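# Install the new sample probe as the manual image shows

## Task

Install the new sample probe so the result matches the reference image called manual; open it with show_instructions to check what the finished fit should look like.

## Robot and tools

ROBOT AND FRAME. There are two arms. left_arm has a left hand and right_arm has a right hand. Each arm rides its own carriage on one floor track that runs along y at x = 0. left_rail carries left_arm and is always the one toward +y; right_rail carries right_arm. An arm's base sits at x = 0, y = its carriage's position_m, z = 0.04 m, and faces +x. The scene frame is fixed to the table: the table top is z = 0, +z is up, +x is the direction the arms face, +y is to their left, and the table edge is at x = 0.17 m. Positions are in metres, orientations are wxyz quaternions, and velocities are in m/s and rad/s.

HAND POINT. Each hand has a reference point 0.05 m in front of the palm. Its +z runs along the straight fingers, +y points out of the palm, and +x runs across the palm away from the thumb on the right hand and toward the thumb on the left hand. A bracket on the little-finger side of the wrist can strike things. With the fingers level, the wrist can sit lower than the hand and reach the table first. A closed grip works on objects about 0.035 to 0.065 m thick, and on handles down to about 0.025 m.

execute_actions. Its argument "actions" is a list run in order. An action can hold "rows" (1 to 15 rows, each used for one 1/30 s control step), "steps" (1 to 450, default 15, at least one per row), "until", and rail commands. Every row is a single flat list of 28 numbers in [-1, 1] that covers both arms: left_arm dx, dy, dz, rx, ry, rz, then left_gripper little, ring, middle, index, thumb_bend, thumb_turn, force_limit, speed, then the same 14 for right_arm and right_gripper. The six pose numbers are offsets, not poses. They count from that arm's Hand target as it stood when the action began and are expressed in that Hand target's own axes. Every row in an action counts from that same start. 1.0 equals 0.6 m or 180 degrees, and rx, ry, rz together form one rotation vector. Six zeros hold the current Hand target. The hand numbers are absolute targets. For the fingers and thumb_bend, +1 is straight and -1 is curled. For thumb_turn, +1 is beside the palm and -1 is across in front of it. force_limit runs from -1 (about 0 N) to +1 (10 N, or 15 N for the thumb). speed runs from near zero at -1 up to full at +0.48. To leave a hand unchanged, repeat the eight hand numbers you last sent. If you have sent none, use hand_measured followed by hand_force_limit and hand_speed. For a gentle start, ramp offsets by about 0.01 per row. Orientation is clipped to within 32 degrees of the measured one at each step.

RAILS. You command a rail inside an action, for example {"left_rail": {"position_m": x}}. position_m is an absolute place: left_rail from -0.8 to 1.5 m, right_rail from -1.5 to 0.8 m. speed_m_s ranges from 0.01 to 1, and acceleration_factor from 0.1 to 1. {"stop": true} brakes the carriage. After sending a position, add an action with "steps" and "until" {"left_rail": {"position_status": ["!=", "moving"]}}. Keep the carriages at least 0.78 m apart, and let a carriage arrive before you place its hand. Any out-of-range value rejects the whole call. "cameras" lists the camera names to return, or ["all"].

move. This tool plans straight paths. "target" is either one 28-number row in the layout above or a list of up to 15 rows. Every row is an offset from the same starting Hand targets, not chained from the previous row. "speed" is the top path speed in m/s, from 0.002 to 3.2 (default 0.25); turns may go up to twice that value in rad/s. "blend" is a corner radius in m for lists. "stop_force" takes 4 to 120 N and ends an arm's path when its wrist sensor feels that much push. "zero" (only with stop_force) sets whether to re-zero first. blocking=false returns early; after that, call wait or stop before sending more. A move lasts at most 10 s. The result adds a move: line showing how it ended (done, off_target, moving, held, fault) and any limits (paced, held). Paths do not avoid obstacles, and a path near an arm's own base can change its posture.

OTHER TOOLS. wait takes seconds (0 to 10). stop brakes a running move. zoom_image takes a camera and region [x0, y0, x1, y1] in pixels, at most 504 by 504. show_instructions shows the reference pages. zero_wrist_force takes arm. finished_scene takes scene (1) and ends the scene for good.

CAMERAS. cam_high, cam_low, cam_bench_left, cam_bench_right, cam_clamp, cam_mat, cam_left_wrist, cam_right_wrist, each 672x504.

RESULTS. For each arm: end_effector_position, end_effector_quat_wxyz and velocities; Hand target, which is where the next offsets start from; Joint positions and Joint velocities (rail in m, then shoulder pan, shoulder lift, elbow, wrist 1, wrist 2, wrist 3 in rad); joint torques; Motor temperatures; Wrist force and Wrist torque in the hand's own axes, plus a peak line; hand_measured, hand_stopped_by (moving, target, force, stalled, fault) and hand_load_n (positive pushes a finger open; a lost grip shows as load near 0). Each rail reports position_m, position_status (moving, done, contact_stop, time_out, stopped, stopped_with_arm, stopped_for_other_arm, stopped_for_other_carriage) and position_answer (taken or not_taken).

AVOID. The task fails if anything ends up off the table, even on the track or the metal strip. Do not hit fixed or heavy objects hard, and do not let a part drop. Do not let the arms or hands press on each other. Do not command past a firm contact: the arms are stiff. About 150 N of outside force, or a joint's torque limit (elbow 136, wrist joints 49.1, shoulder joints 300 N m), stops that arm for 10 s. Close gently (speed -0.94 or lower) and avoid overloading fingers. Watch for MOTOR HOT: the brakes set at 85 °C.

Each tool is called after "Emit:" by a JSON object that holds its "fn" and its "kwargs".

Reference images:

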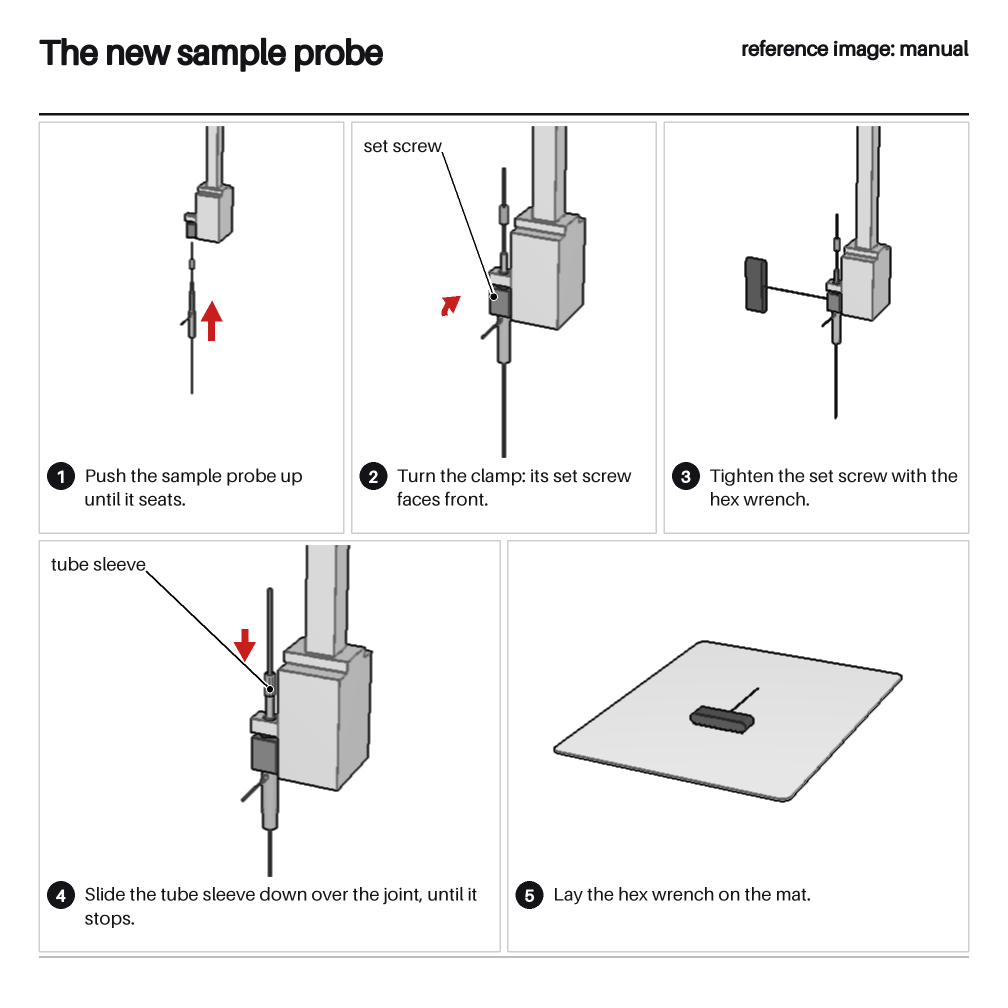

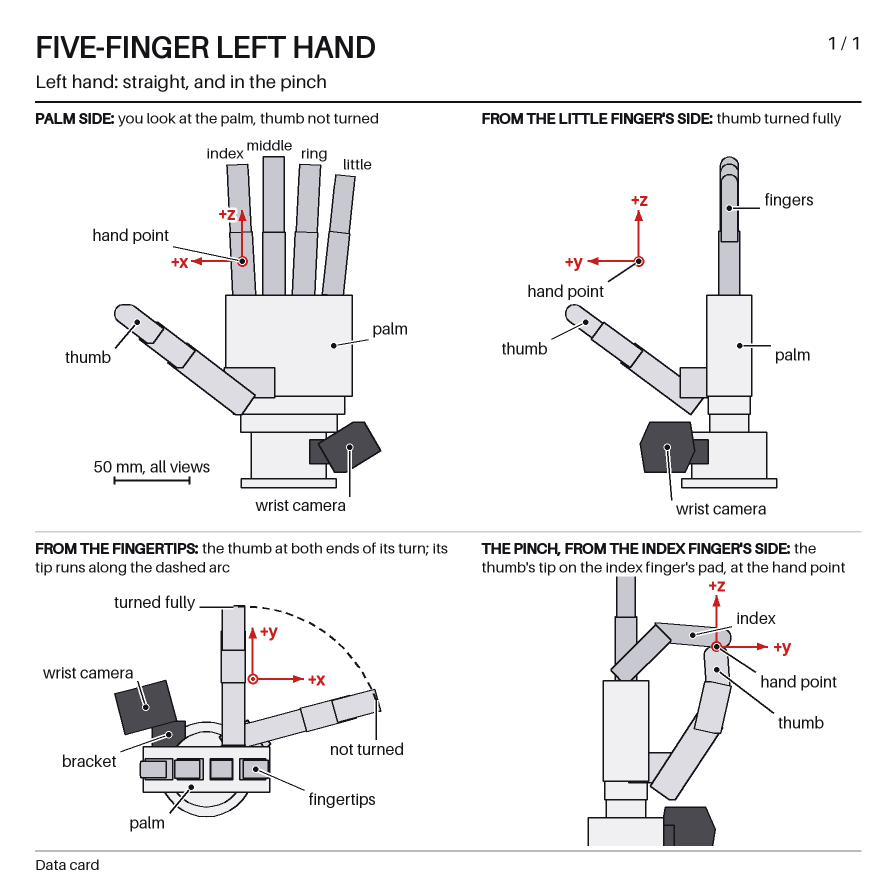

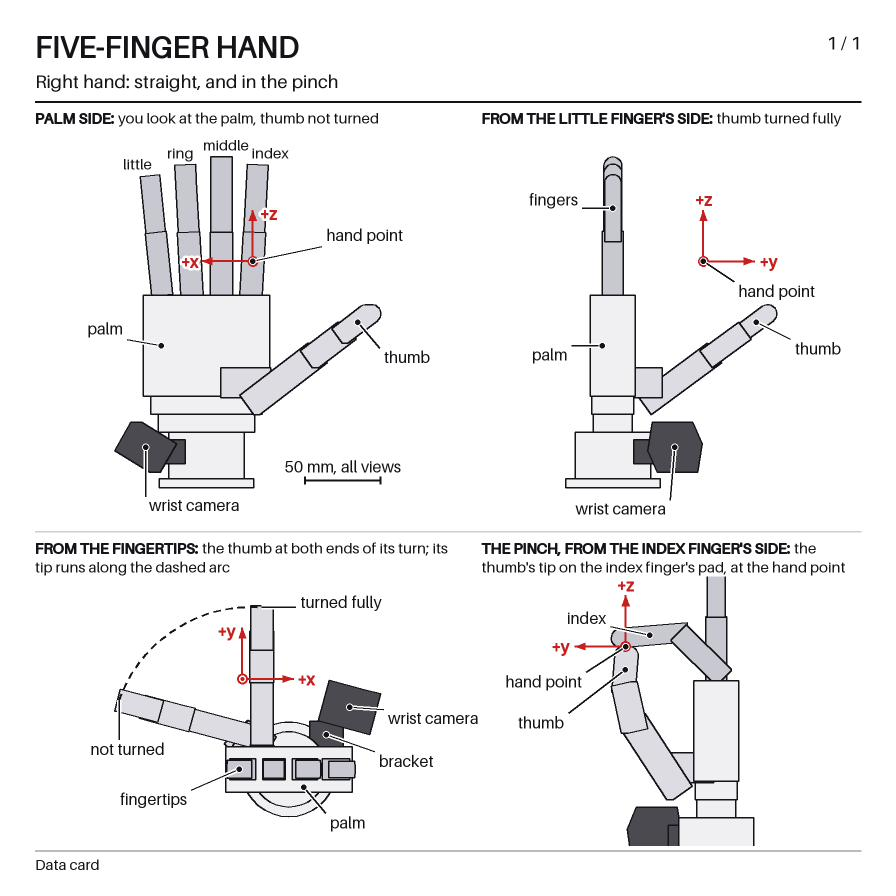

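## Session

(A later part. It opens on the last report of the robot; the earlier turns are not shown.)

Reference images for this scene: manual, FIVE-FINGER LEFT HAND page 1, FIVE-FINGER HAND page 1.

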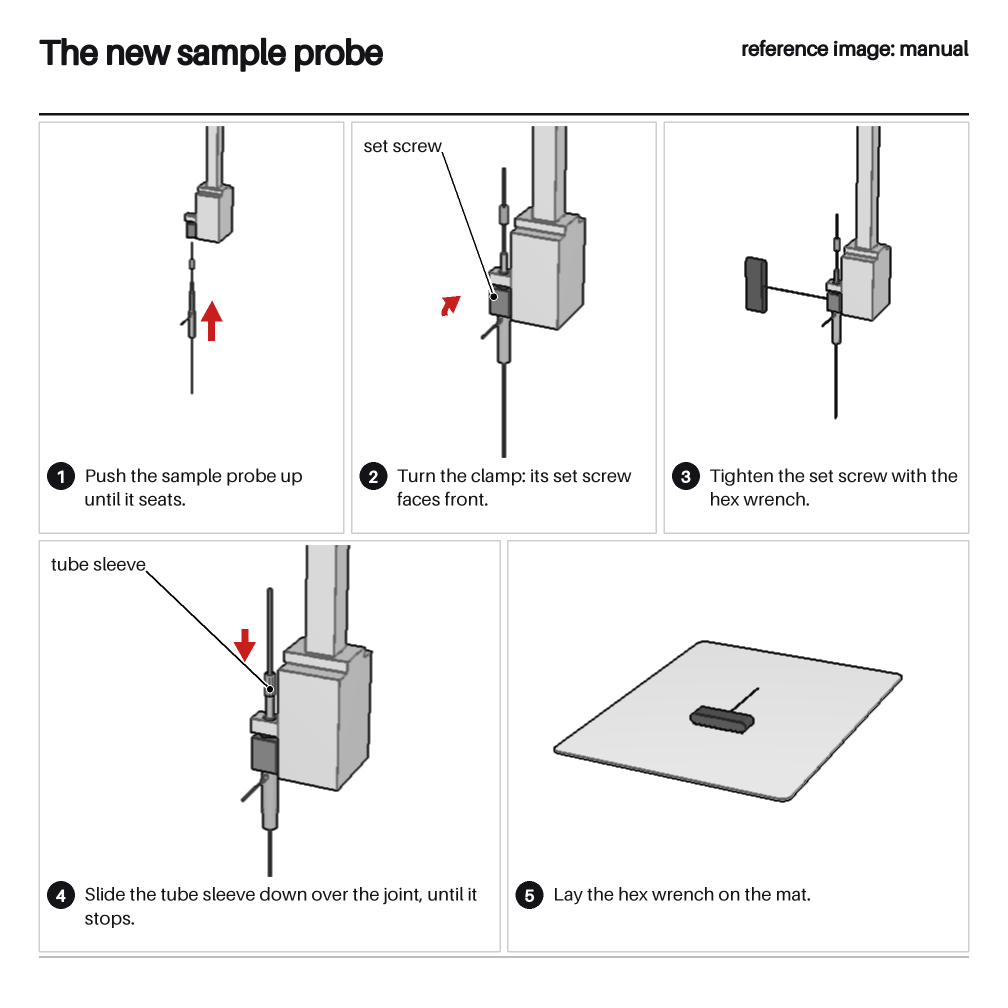

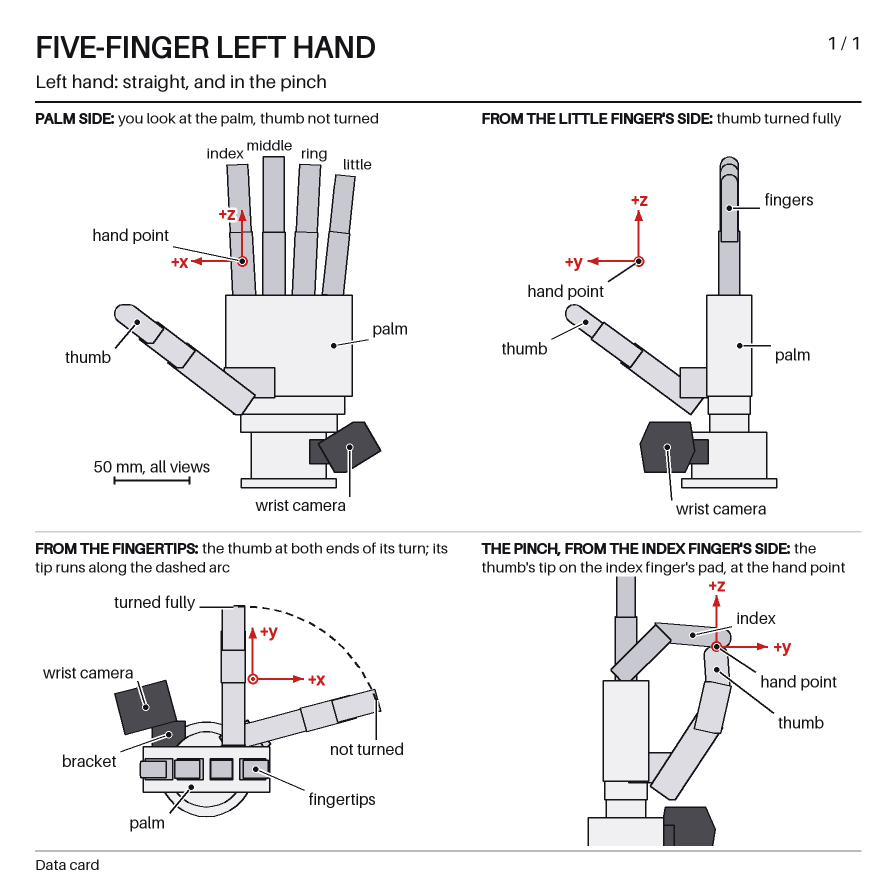

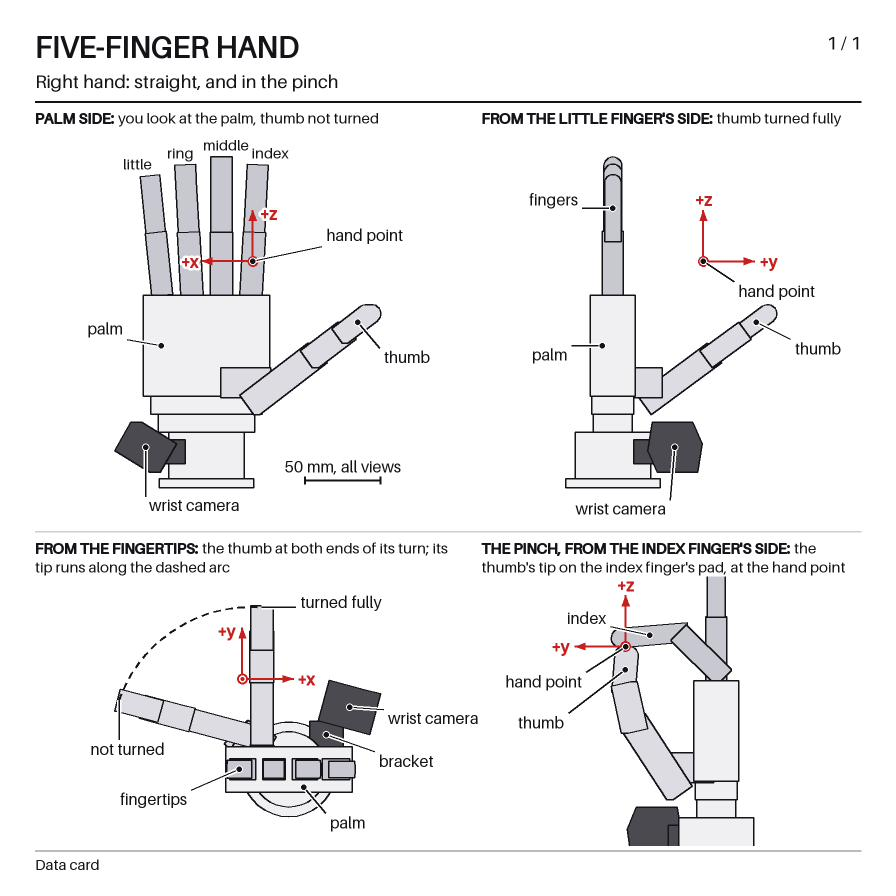

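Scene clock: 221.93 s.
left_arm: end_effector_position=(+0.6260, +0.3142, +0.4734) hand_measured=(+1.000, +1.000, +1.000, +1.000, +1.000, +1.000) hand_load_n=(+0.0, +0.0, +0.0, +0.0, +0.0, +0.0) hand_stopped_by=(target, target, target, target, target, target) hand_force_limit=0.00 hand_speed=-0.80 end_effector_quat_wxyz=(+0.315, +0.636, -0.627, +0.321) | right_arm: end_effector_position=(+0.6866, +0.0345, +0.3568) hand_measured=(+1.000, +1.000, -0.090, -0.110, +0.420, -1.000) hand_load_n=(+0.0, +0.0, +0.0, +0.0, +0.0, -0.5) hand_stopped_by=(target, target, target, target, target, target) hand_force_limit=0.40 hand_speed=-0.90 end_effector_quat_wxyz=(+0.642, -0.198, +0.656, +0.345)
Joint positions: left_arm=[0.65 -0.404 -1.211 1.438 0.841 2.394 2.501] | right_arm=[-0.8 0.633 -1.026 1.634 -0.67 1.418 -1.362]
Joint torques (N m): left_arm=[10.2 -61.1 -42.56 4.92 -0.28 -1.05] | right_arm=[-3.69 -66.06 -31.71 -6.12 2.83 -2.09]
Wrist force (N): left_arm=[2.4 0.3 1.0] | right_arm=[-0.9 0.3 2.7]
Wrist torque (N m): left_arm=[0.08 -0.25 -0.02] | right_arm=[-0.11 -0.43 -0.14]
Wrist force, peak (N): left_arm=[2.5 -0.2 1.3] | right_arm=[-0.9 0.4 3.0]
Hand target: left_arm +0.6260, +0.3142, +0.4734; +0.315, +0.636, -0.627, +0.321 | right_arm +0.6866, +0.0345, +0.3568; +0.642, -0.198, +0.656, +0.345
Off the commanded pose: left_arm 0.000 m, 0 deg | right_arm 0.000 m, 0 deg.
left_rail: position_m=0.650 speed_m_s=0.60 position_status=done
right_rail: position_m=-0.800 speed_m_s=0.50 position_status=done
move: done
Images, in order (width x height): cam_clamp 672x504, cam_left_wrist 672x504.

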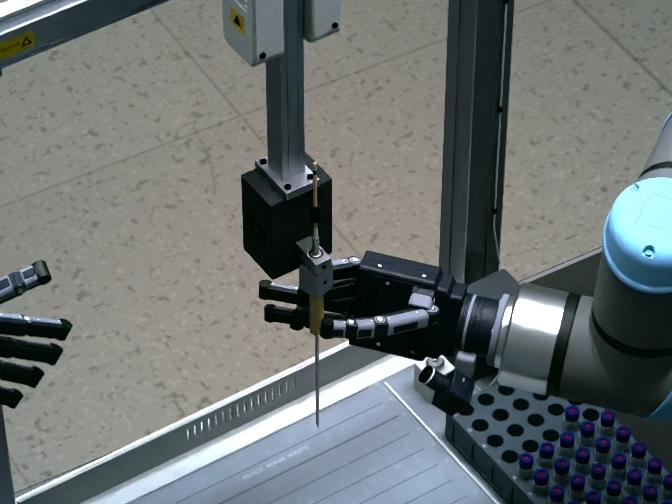

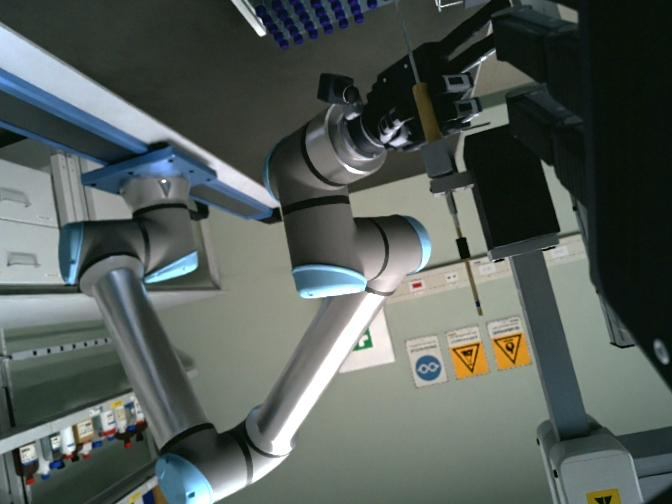

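Emit:
{"fn": "move", "kwargs": {"target": [[0,0,0,0,0,0,1,1,1,1,1,1,0,-0.8,0,0,0,0,0,0,1,1,0.05,0.05,0.6,-1,0.4,-0.6],[0,0,0,0,0,0,1,1,1,1,1,1,0,-0.8,0.26433,-0.05357,-0.01647,0,0,0,1,1,0.05,0.05,0.6,-1,0.4,-0.6]], "speed": 0.08, "cameras": ["cam_clamp","cam_left_wrist"]}}

Scene clock: 226.60 s.
left_arm: end_effector_position=(+0.6260, +0.3142, +0.4734) hand_measured=(+1.000, +1.000, +1.000, +1.000, +1.000, +1.000) hand_load_n=(+0.0, +0.5, +0.0, +0.5, -0.5, +0.0) hand_stopped_by=(target, target, target, target, target, target) hand_force_limit=0.00 hand_speed=-0.80 end_effector_quat_wxyz=(+0.315, +0.636, -0.627, +0.321) | right_arm: end_effector_position=(+0.6867, +0.0345, +0.1947) hand_measured=(+1.000, +1.000, +0.050, +0.050, +0.600, -1.000) hand_load_n=(+0.0, +0.0, +0.0, +0.0, +0.0, -0.5) hand_stopped_by=(target, target, target, target, target, target) hand_force_limit=0.40 hand_speed=-0.60 end_effector_quat_wxyz=(+0.642, -0.198, +0.656, +0.345)
Joint positions: left_arm=[0.65 -0.404 -1.211 1.438 0.841 2.394 2.501] | right_arm=[-0.8 0.633 -0.849 1.688 -0.9 1.418 -1.362]
Joint torques (N m): left_arm=[8.55 -58.94 -42.32 4.59 -0.69 -0.98] | right_arm=[-6.51 -68.19 -26.22 -5.61 -2.54 -0.87]
Wrist force (N): left_arm=[2.0 0.6 1.3] | right_arm=[-1.2 0.2 2.6]
Wrist torque (N m): left_arm=[0.10 -0.17 -0.07] | right_arm=[-0.18 -0.38 -0.20]
Wrist force, peak (N): left_arm=[2.5 0.3 1.4] | right_arm=[-1.0 0.3 3.1]
Hand target: left_arm +0.6260, +0.3142, +0.4734; +0.315, +0.636, -0.627, +0.321 | right_arm +0.6867, +0.0345, +0.1946; +0.642, -0.198, +0.656, +0.345
Off the commanded pose: left_arm 0.000 m, 0 deg | right_arm 0.000 m, 0 deg.
left_rail: position_m=0.650 speed_m_s=0.60 position_status=done
right_rail: position_m=-0.800 speed_m_s=0.50 position_status=done
move: done
Images, in order (width x height): cam_clamp 672x504, cam_left_wrist 672x504.

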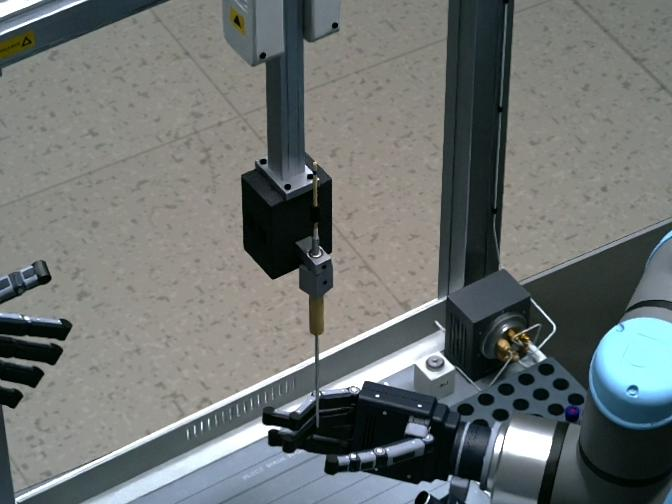

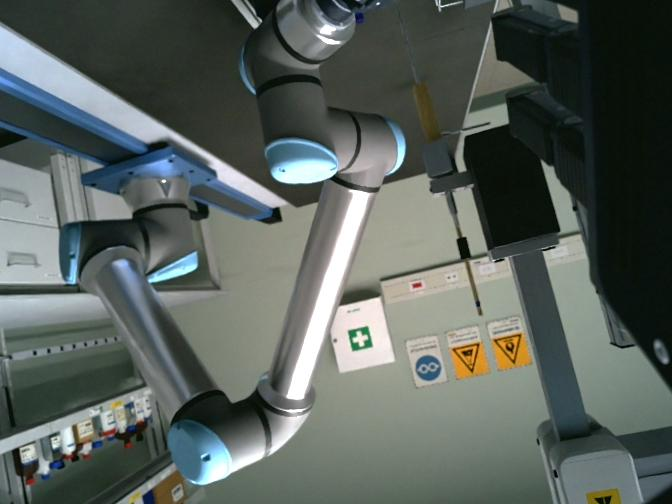

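Emit:
{"fn": "move", "kwargs": {"target": [0.070,0.0673,0.3389,0.1025,0.201,-0.0345,-1,-1,-1,1,1,1,0,-0.3,-0.02115,0.0048,-0.3532,0,0,0,1,1,0.05,0.05,0.6,-1,0.4,-0.6], "speed": 0.15, "cameras": ["cam_clamp","cam_left_wrist","cam_high","cam_right_wrist"]}}

Scene clock: 231.70 s.
left_arm: end_effector_position=(+0.5886, +0.1253, +0.3859) hand_measured=(-1.000, -1.000, -1.000, +1.000, +1.000, +1.000) hand_load_n=(+0.0, +0.0, +0.0, +0.0, +0.0, +0.0) hand_stopped_by=(target, target, target, target, target, target) hand_force_limit=0.00 hand_speed=-0.30 end_effector_quat_wxyz=(+0.405, +0.579, -0.406, +0.579) | right_arm: end_effector_position=(+0.5365, -0.1155, +0.1946) hand_measured=(+1.000, +1.000, +0.050, +0.050, +0.600, -1.000) hand_load_n=(+0.0, +0.0, +0.0, +0.0, +0.0, +0.0) hand_stopped_by=(target, target, target, target, target, target) hand_force_limit=0.40 hand_speed=-0.60 end_effector_quat_wxyz=(+0.642, -0.198, +0.656, +0.345)
Joint positions: left_arm=[0.65 -0.719 -1.361 2.009 -0.648 2.074 1.572] | right_arm=[-0.8 0.578 -1.069 2.141 -1.135 1.363 -1.358]
Joint torques (N m): left_arm=[-10.63 -39.49 -24.96 -3.88 -3.31 -3.03] | right_arm=[-9.79 -68.08 -15.99 -5.87 -3.66 3.37]
Wrist force (N): left_arm=[2.6 0.4 2.5] | right_arm=[-1.4 0.3 2.4]
Wrist torque (N m): left_arm=[0.01 -0.09 0.32] | right_arm=[-0.17 -0.28 -0.19]
Wrist force, peak (N): left_arm=[2.9 0.4 2.6] | right_arm=[-1.5 0.1 3.5]
Hand target: left_arm +0.5886, +0.1253, +0.3859; +0.405, +0.579, -0.406, +0.579 | right_arm +0.5364, -0.1155, +0.1946; +0.642, -0.198, +0.656, +0.345
Off the commanded pose: left_arm 0.000 m, 0 deg | right_arm 0.000 m, 0 deg.
left_rail: position_m=0.650 speed_m_s=0.60 position_status=done
right_rail: position_m=-0.800 speed_m_s=0.50 position_status=done
move: done
Images, in order (width x height): cam_high 672x504, cam_clamp 672x504, cam_left_wrist 672x504, cam_right_wrist 672x504.

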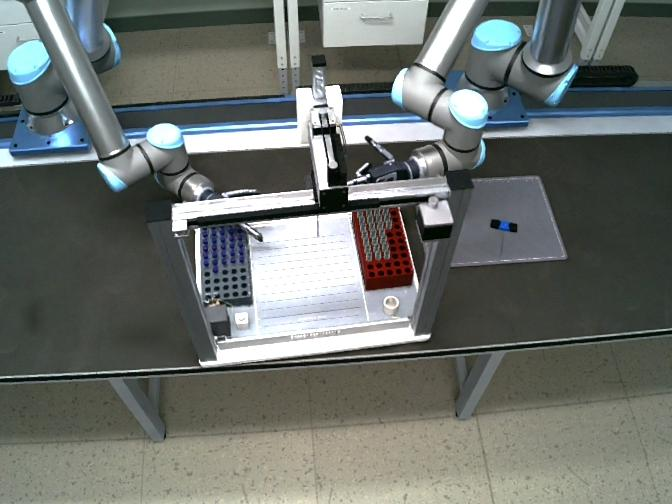

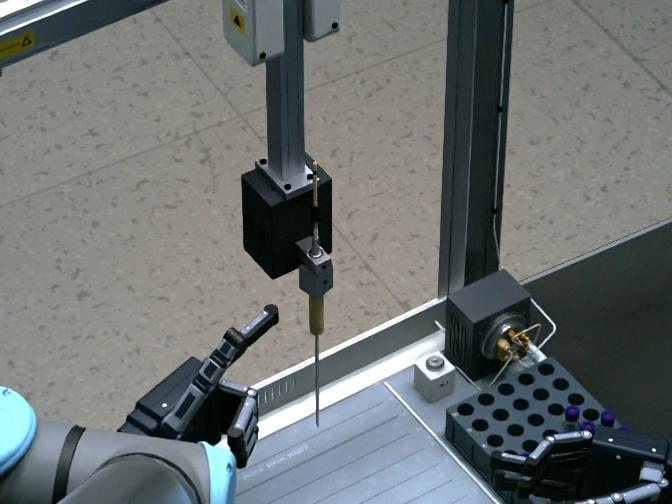

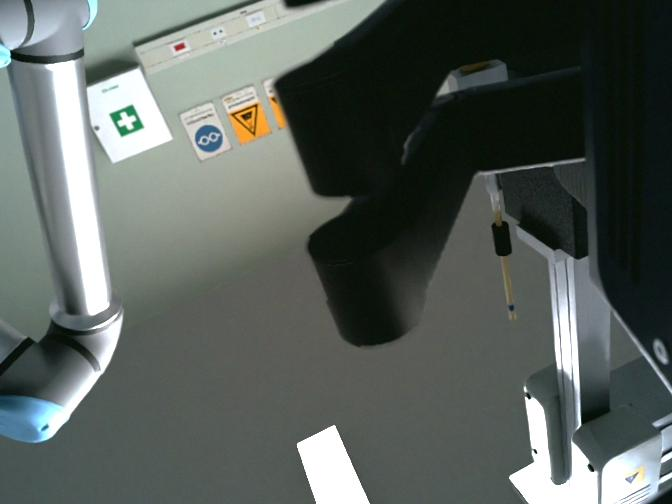

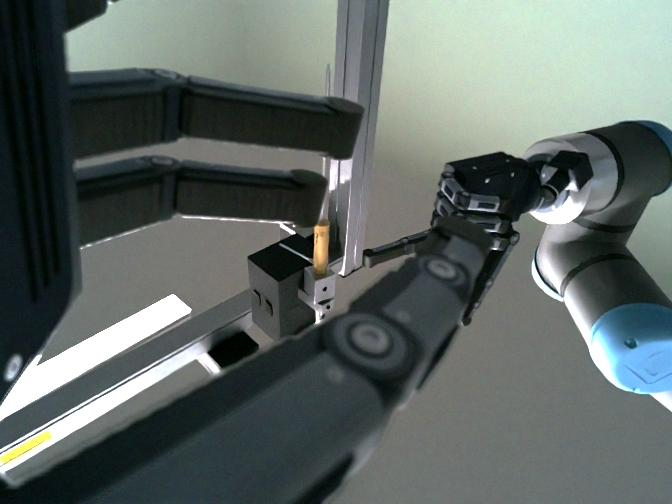

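Emit:
{"fn": "zoom_image", "kwargs": {"camera": "cam_clamp", "region": [226, 230, 346, 350]}}

Emit:
{"fn": "zoom_image", "kwargs": {"camera": "cam_right_wrist", "region": [300, 200, 420, 320]}}

Scaled by 4.200 from the camera's 672x504 image, which has a finer 960x720 frame.

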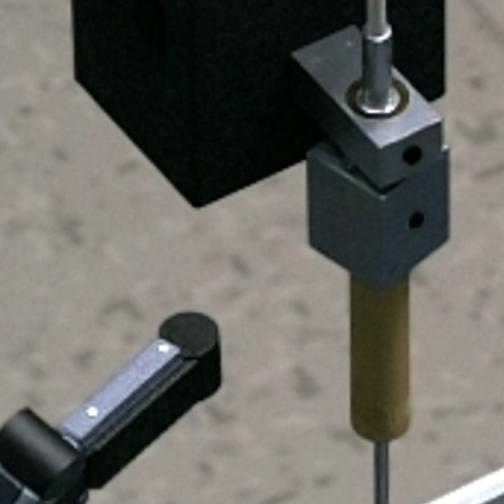

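Scaled by 4.200 from the camera's 672x504 image, which has a finer 960x720 frame.

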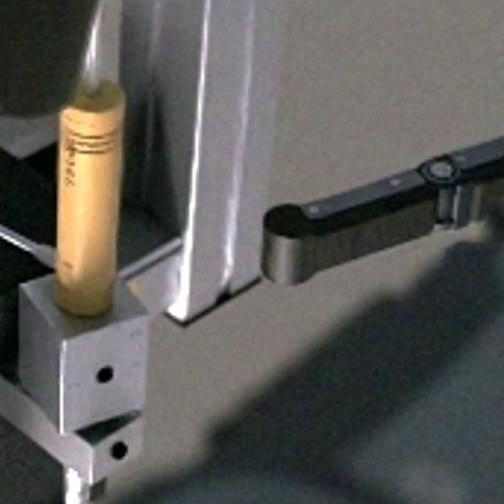

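Emit:
{"fn": "move", "kwargs": {"target": [0.02633,-0.00262,-0.0072,0,0,0,-1,-1,-1,1,1,1,0,-0.3,0,0,0,0,0,0,1,1,0.05,0.05,0.6,-1,0.4,-0.6], "speed": 0.1, "cameras": ["cam_clamp","cam_right_wrist"]}}

Emit:
{"fn": "zoom_image", "kwargs": {"camera": "cam_clamp", "region": [246, 230, 346, 330]}}

Emit:
{"fn": "zoom_image", "kwargs": {"camera": "cam_right_wrist", "region": [300, 210, 400, 310]}}

Scene clock: 233.80 s.
left_arm: end_effector_position=(+0.5886, +0.1299, +0.4017) hand_measured=(-1.000, -1.000, -1.000, +1.000, +1.000, +1.000) hand_load_n=(+0.0, +0.0, +0.0, +0.0, +0.0, +0.0) hand_stopped_by=(target, target, target, target, target, target) hand_force_limit=0.00 hand_speed=-0.30 end_effector_quat_wxyz=(+0.405, +0.579, -0.406, +0.579) | right_arm: end_effector_position=(+0.5364, -0.1155, +0.1946) hand_measured=(+1.000, +1.000, +0.050, +0.050, +0.600, -1.000) hand_load_n=(+0.0, +0.0, +0.0, +0.0, +0.0, +0.0) hand_stopped_by=(target, target, target, target, target, target) hand_force_limit=0.40 hand_speed=-0.60 end_effector_quat_wxyz=(+0.642, -0.198, +0.656, +0.345)
Joint positions: left_arm=[0.65 -0.713 -1.38 1.999 -0.619 2.08 1.572] | right_arm=[-0.8 0.578 -1.069 2.141 -1.135 1.363 -1.358]
Joint torques (N m): left_arm=[15.5 -65.36 -43.07 0.26 3.21 -1.82] | right_arm=[-8.64 -66.98 -16.7 -5.85 -3.55 3.37]
Wrist force (N): left_arm=[2.7 0.2 2.5] | right_arm=[-1.1 0.7 2.7]
Wrist torque (N m): left_arm=[-0.03 -0.10 0.34] | right_arm=[-0.13 -0.33 -0.16]
Wrist force, peak (N): left_arm=[2.8 0.3 2.6] | right_arm=[-1.8 0.5 2.9]
Hand target: left_arm +0.5886, +0.1299, +0.4017; +0.405, +0.579, -0.406, +0.579 | right_arm +0.5364, -0.1155, +0.1946; +0.642, -0.198, +0.656, +0.345
Off the commanded pose: left_arm 0.000 m, 0 deg | right_arm 0.000 m, 0 deg.
left_rail: position_m=0.650 speed_m_s=0.60 position_status=done
right_rail: position_m=-0.800 speed_m_s=0.50 position_status=done
move: done
Images, in order (width x height): cam_clamp 672x504, cam_right_wrist 672x504.

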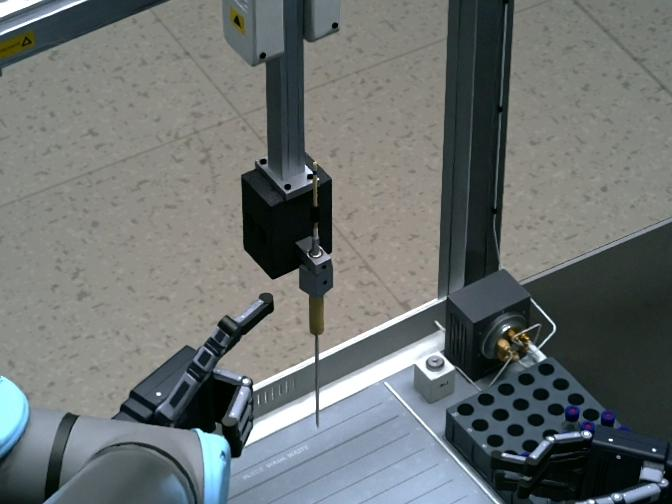

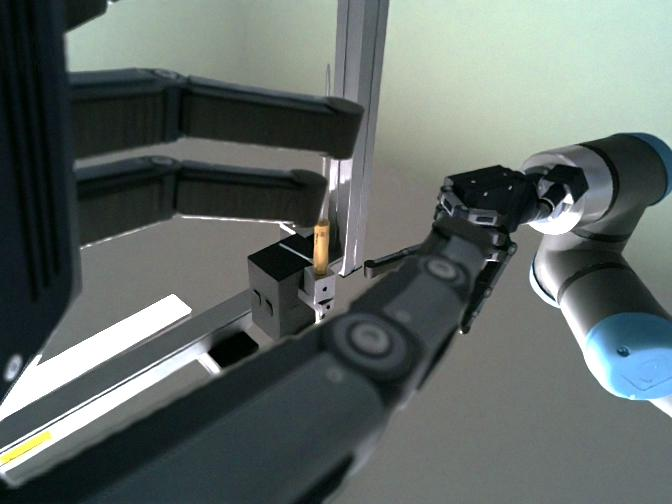

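Scaled by 5.040 from the camera's 672x504 image, which has a finer 960x720 frame.

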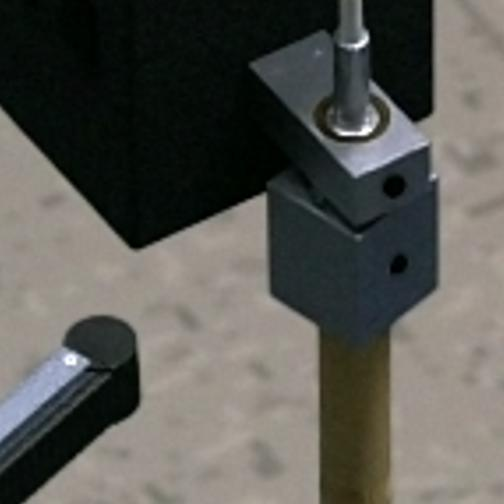

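Scaled by 5.040 from the camera's 672x504 image, which has a finer 960x720 frame.

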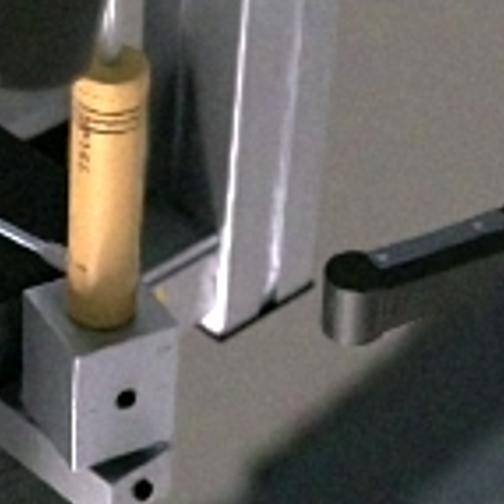

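Emit:
{"fn": "move", "kwargs": {"target": [0,0,0.0417,0,0,0,-1,-1,-1,1,1,1,0,-0.3,0,0,0,0,0,0,1,1,0.05,0.05,0.6,-1,0.4,-0.6], "speed": 0.04, "stop_force": 8}}

Emit:
{"fn": "move", "kwargs": {"target": [0,0,0.02,0,0,0,-1,-1,-1,1,1,1,0,-0.3,0,0,0,0,0,0,1,1,0.05,0.05,0.6,-1,0.4,-0.6], "speed": 0.008, "stop_force": 10, "cameras": ["cam_clamp","cam_right_wrist"]}}

Emit:
{"fn": "zoom_image", "kwargs": {"camera": "cam_clamp", "region": [266, 230, 346, 310]}}

Emit:
{"fn": "zoom_image", "kwargs": {"camera": "cam_right_wrist", "region": [290, 210, 390, 310]}}

Scene clock: 235.83 s.
left_arm: end_effector_position=(+0.5972, +0.1064, +0.4017) hand_measured=(-1.000, -1.000, -1.000, +1.000, +1.000, +1.000) hand_load_n=(+0.0, +0.0, +0.0, +0.0, +0.0, +0.0) hand_stopped_by=(target, target, target, target, target, target) hand_force_limit=0.00 hand_speed=-0.30 end_effector_quat_wxyz=(+0.405, +0.579, -0.406, +0.579) | right_arm: end_effector_position=(+0.5364, -0.1155, +0.1946) hand_measured=(+1.000, +1.000, +0.050, +0.050, +0.600, -1.000) hand_load_n=(+0.0, +0.0, +0.0, +0.0, +0.0, -0.5) hand_stopped_by=(target, target, target, target, target, target) hand_force_limit=0.40 hand_speed=-0.60 end_effector_quat_wxyz=(+0.642, -0.198, +0.656, +0.345)
Joint positions: left_arm=[0.65 -0.733 -1.354 1.965 -0.612 2.06 1.572] | right_arm=[-0.8 0.578 -1.069 2.141 -1.135 1.363 -1.358]
Joint torques (N m): left_arm=[-10.26 -42.29 -42.19 0.44 -2.68 3.03] | right_arm=[-9.47 -68.3 -16.89 -5.93 -3.44 3.28]
Wrist force (N): left_arm=[2.1 0.5 2.5] | right_arm=[-1.7 0.6 3.0]
Wrist torque (N m): left_arm=[0.01 -0.02 0.27] | right_arm=[-0.16 -0.25 -0.20]
Wrist force, peak (N): left_arm=[2.9 0.4 2.6] | right_arm=[-1.4 0.6 3.2]
Hand target: left_arm +0.5972, +0.1064, +0.4017; +0.405, +0.579, -0.406, +0.579 | right_arm +0.5364, -0.1155, +0.1946; +0.642, -0.198, +0.656, +0.345
Off the commanded pose: left_arm 0.000 m, 0 deg | right_arm 0.000 m, 0 deg.
left_rail: position_m=0.650 speed_m_s=0.60 position_status=done
right_rail: position_m=-0.800 speed_m_s=0.50 position_status=done
move: done

Scene clock: 238.10 s.
left_arm: end_effector_position=(+0.6013, +0.0951, +0.4017) hand_measured=(-1.000, -1.000, -1.000, +1.000, +1.000, +1.000) hand_load_n=(+0.0, +0.0, +0.0, +0.0, -0.5, +0.0) hand_stopped_by=(target, target, target, target, target, target) hand_force_limit=0.00 hand_speed=-0.30 end_effector_quat_wxyz=(+0.405, +0.579, -0.406, +0.579) | right_arm: end_effector_position=(+0.5364, -0.1155, +0.1946) hand_measured=(+1.000, +1.000, +0.050, +0.050, +0.600, -1.000) hand_load_n=(+0.0, +0.0, +0.0, +0.0, +0.0, +0.0) hand_stopped_by=(target, target, target, target, target, target) hand_force_limit=0.40 hand_speed=-0.60 end_effector_quat_wxyz=(+0.642, -0.198, +0.656, +0.345)
Joint positions: left_arm=[0.65 -0.742 -1.341 1.948 -0.608 2.05 1.572] | right_arm=[-0.8 0.578 -1.069 2.141 -1.135 1.363 -1.358]
Joint torques (N m): left_arm=[-9.81 -41.43 -42.4 0.56 -2.9 2.87] | right_arm=[-9.86 -68.71 -16.22 -5.82 -3.73 3.58]
Wrist force (N): left_arm=[2.1 0.7 3.0] | right_arm=[-1.3 0.5 3.0]
Wrist torque (N m): left_arm=[-0.01 0.01 0.27] | right_arm=[-0.18 -0.32 -0.17]
Wrist force, peak (N): left_arm=[2.7 0.3 2.9] | right_arm=[-1.7 0.6 3.1]
Hand target: left_arm +0.6013, +0.0951, +0.4017; +0.405, +0.579, -0.406, +0.579 | right_arm +0.5364, -0.1155, +0.1946; +0.642, -0.198, +0.656, +0.345
Off the commanded pose: left_arm 0.000 m, 0 deg | right_arm 0.000 m, 0 deg.
left_rail: position_m=0.650 speed_m_s=0.60 position_status=done
right_rail: position_m=-0.800 speed_m_s=0.50 position_status=done
move: done
Images, in order (width x height): cam_clamp 672x504, cam_right_wrist 672x504.

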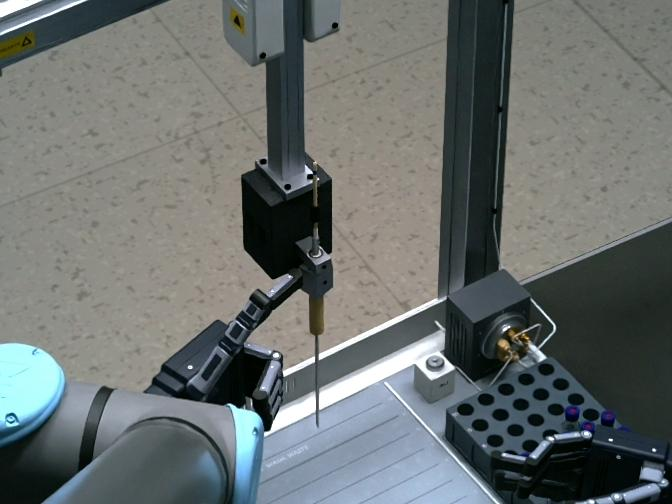

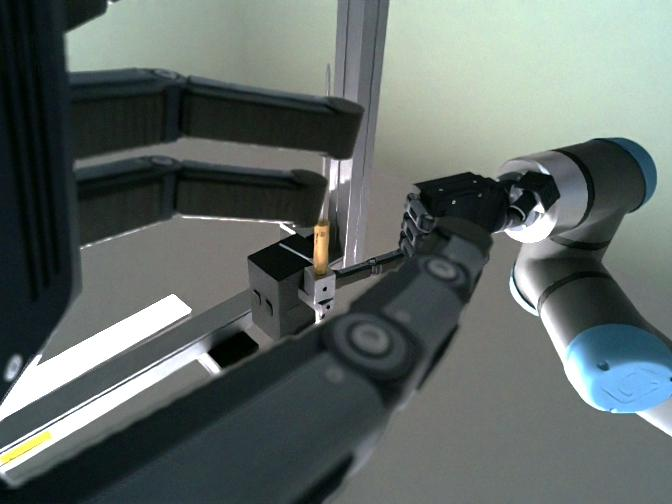

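Scaled by 6.300 from the camera's 672x504 image, which has a finer 960x720 frame.

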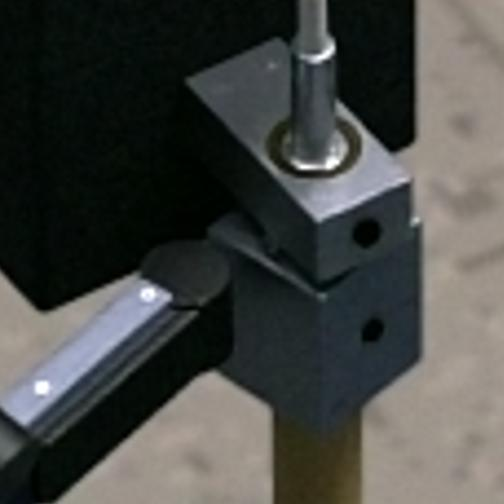

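Scaled by 5.040 from the camera's 672x504 image, which has a finer 960x720 frame.

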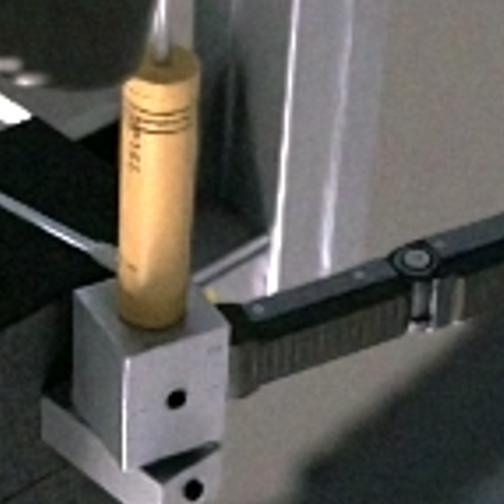

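Emit:
{"fn": "move", "kwargs": {"target": [0,0,0.01,0,0,0,-1,-1,-1,1,1,1,0,-0.3,0,0,0,0,0,0,1,1,0.05,0.05,0.6,-1,0.4,-0.6], "speed": 0.006, "stop_force": 10, "cameras": ["cam_clamp","cam_right_wrist"]}}

Emit:
{"fn": "zoom_image", "kwargs": {"camera": "cam_clamp", "region": [266, 230, 346, 310]}}

Emit:
{"fn": "zoom_image", "kwargs": {"camera": "cam_right_wrist", "region": [290, 210, 390, 310]}}

Scene clock: 240.20 s.
left_arm: end_effector_position=(+0.6024, +0.0919, +0.4017) hand_measured=(-1.000, -1.000, -1.000, +1.000, +1.000, +1.000) hand_load_n=(+0.0, +0.0, +0.0, -0.5, +0.0, +0.0) hand_stopped_by=(target, target, target, target, target, target) hand_force_limit=0.00 hand_speed=-0.30 end_effector_quat_wxyz=(+0.405, +0.579, -0.406, +0.579) | right_arm: end_effector_position=(+0.5364, -0.1155, +0.1946) hand_measured=(+1.000, +1.000, +0.050, +0.050, +0.600, -1.000) hand_load_n=(+0.0, +0.0, +0.0, +0.0, +0.0, -0.5) hand_stopped_by=(target, target, target, target, target, target) hand_force_limit=0.40 hand_speed=-0.60 end_effector_quat_wxyz=(+0.642, -0.198, +0.656, +0.345)
Joint positions: left_arm=[0.65 -0.745 -1.337 1.944 -0.607 2.048 1.572] | right_arm=[-0.8 0.578 -1.069 2.141 -1.135 1.363 -1.358]
Joint torques (N m): left_arm=[9.21 -65.03 -28.68 -4.36 2.81 2.71] | right_arm=[-9.38 -68.31 -16.89 -5.48 -3.57 3.43]
Wrist force (N): left_arm=[4.9 0.9 -11.1] | right_arm=[-1.4 0.4 2.6]
Wrist torque (N m): left_arm=[0.82 0.12 0.43] | right_arm=[-0.16 -0.28 -0.18]
Wrist force, peak (N): left_arm=[4.4 0.8 -15.7] | right_arm=[-1.6 0.6 3.1]
Hand target: left_arm +0.6025, +0.0919, +0.4017; +0.405, +0.579, -0.406, +0.579 (not the last commanded pose) | right_arm +0.5364, -0.1155, +0.1946; +0.642, -0.198, +0.656, +0.345
Off the commanded pose: left_arm 0.003 m, 0 deg | right_arm 0.000 m, 0 deg.
left_rail: position_m=0.650 speed_m_s=0.60 position_status=done
right_rail: position_m=-0.800 speed_m_s=0.50 position_status=done
move: contact (left_arm)
Images, in order (width x height): cam_clamp 672x504, cam_right_wrist 672x504.

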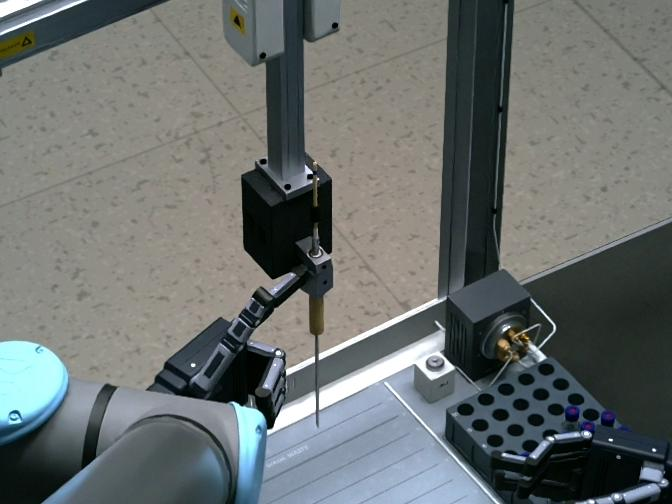

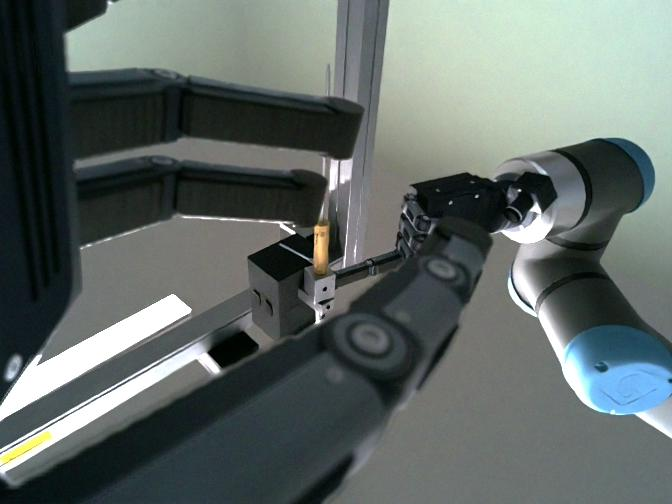

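Scaled by 6.300 from the camera's 672x504 image, which has a finer 960x720 frame.

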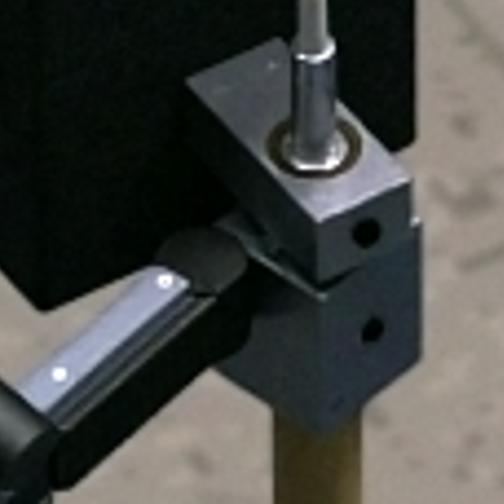

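Scaled by 5.040 from the camera's 672x504 image, which has a finer 960x720 frame.

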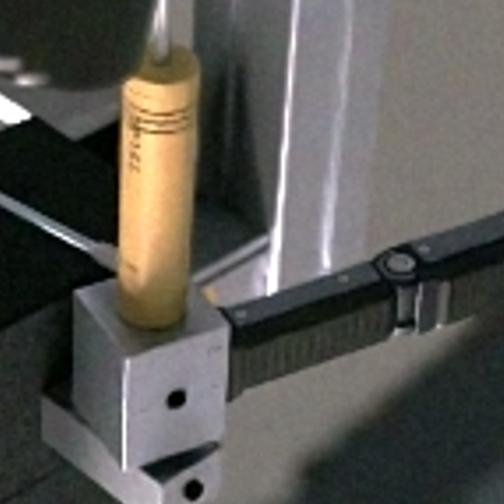

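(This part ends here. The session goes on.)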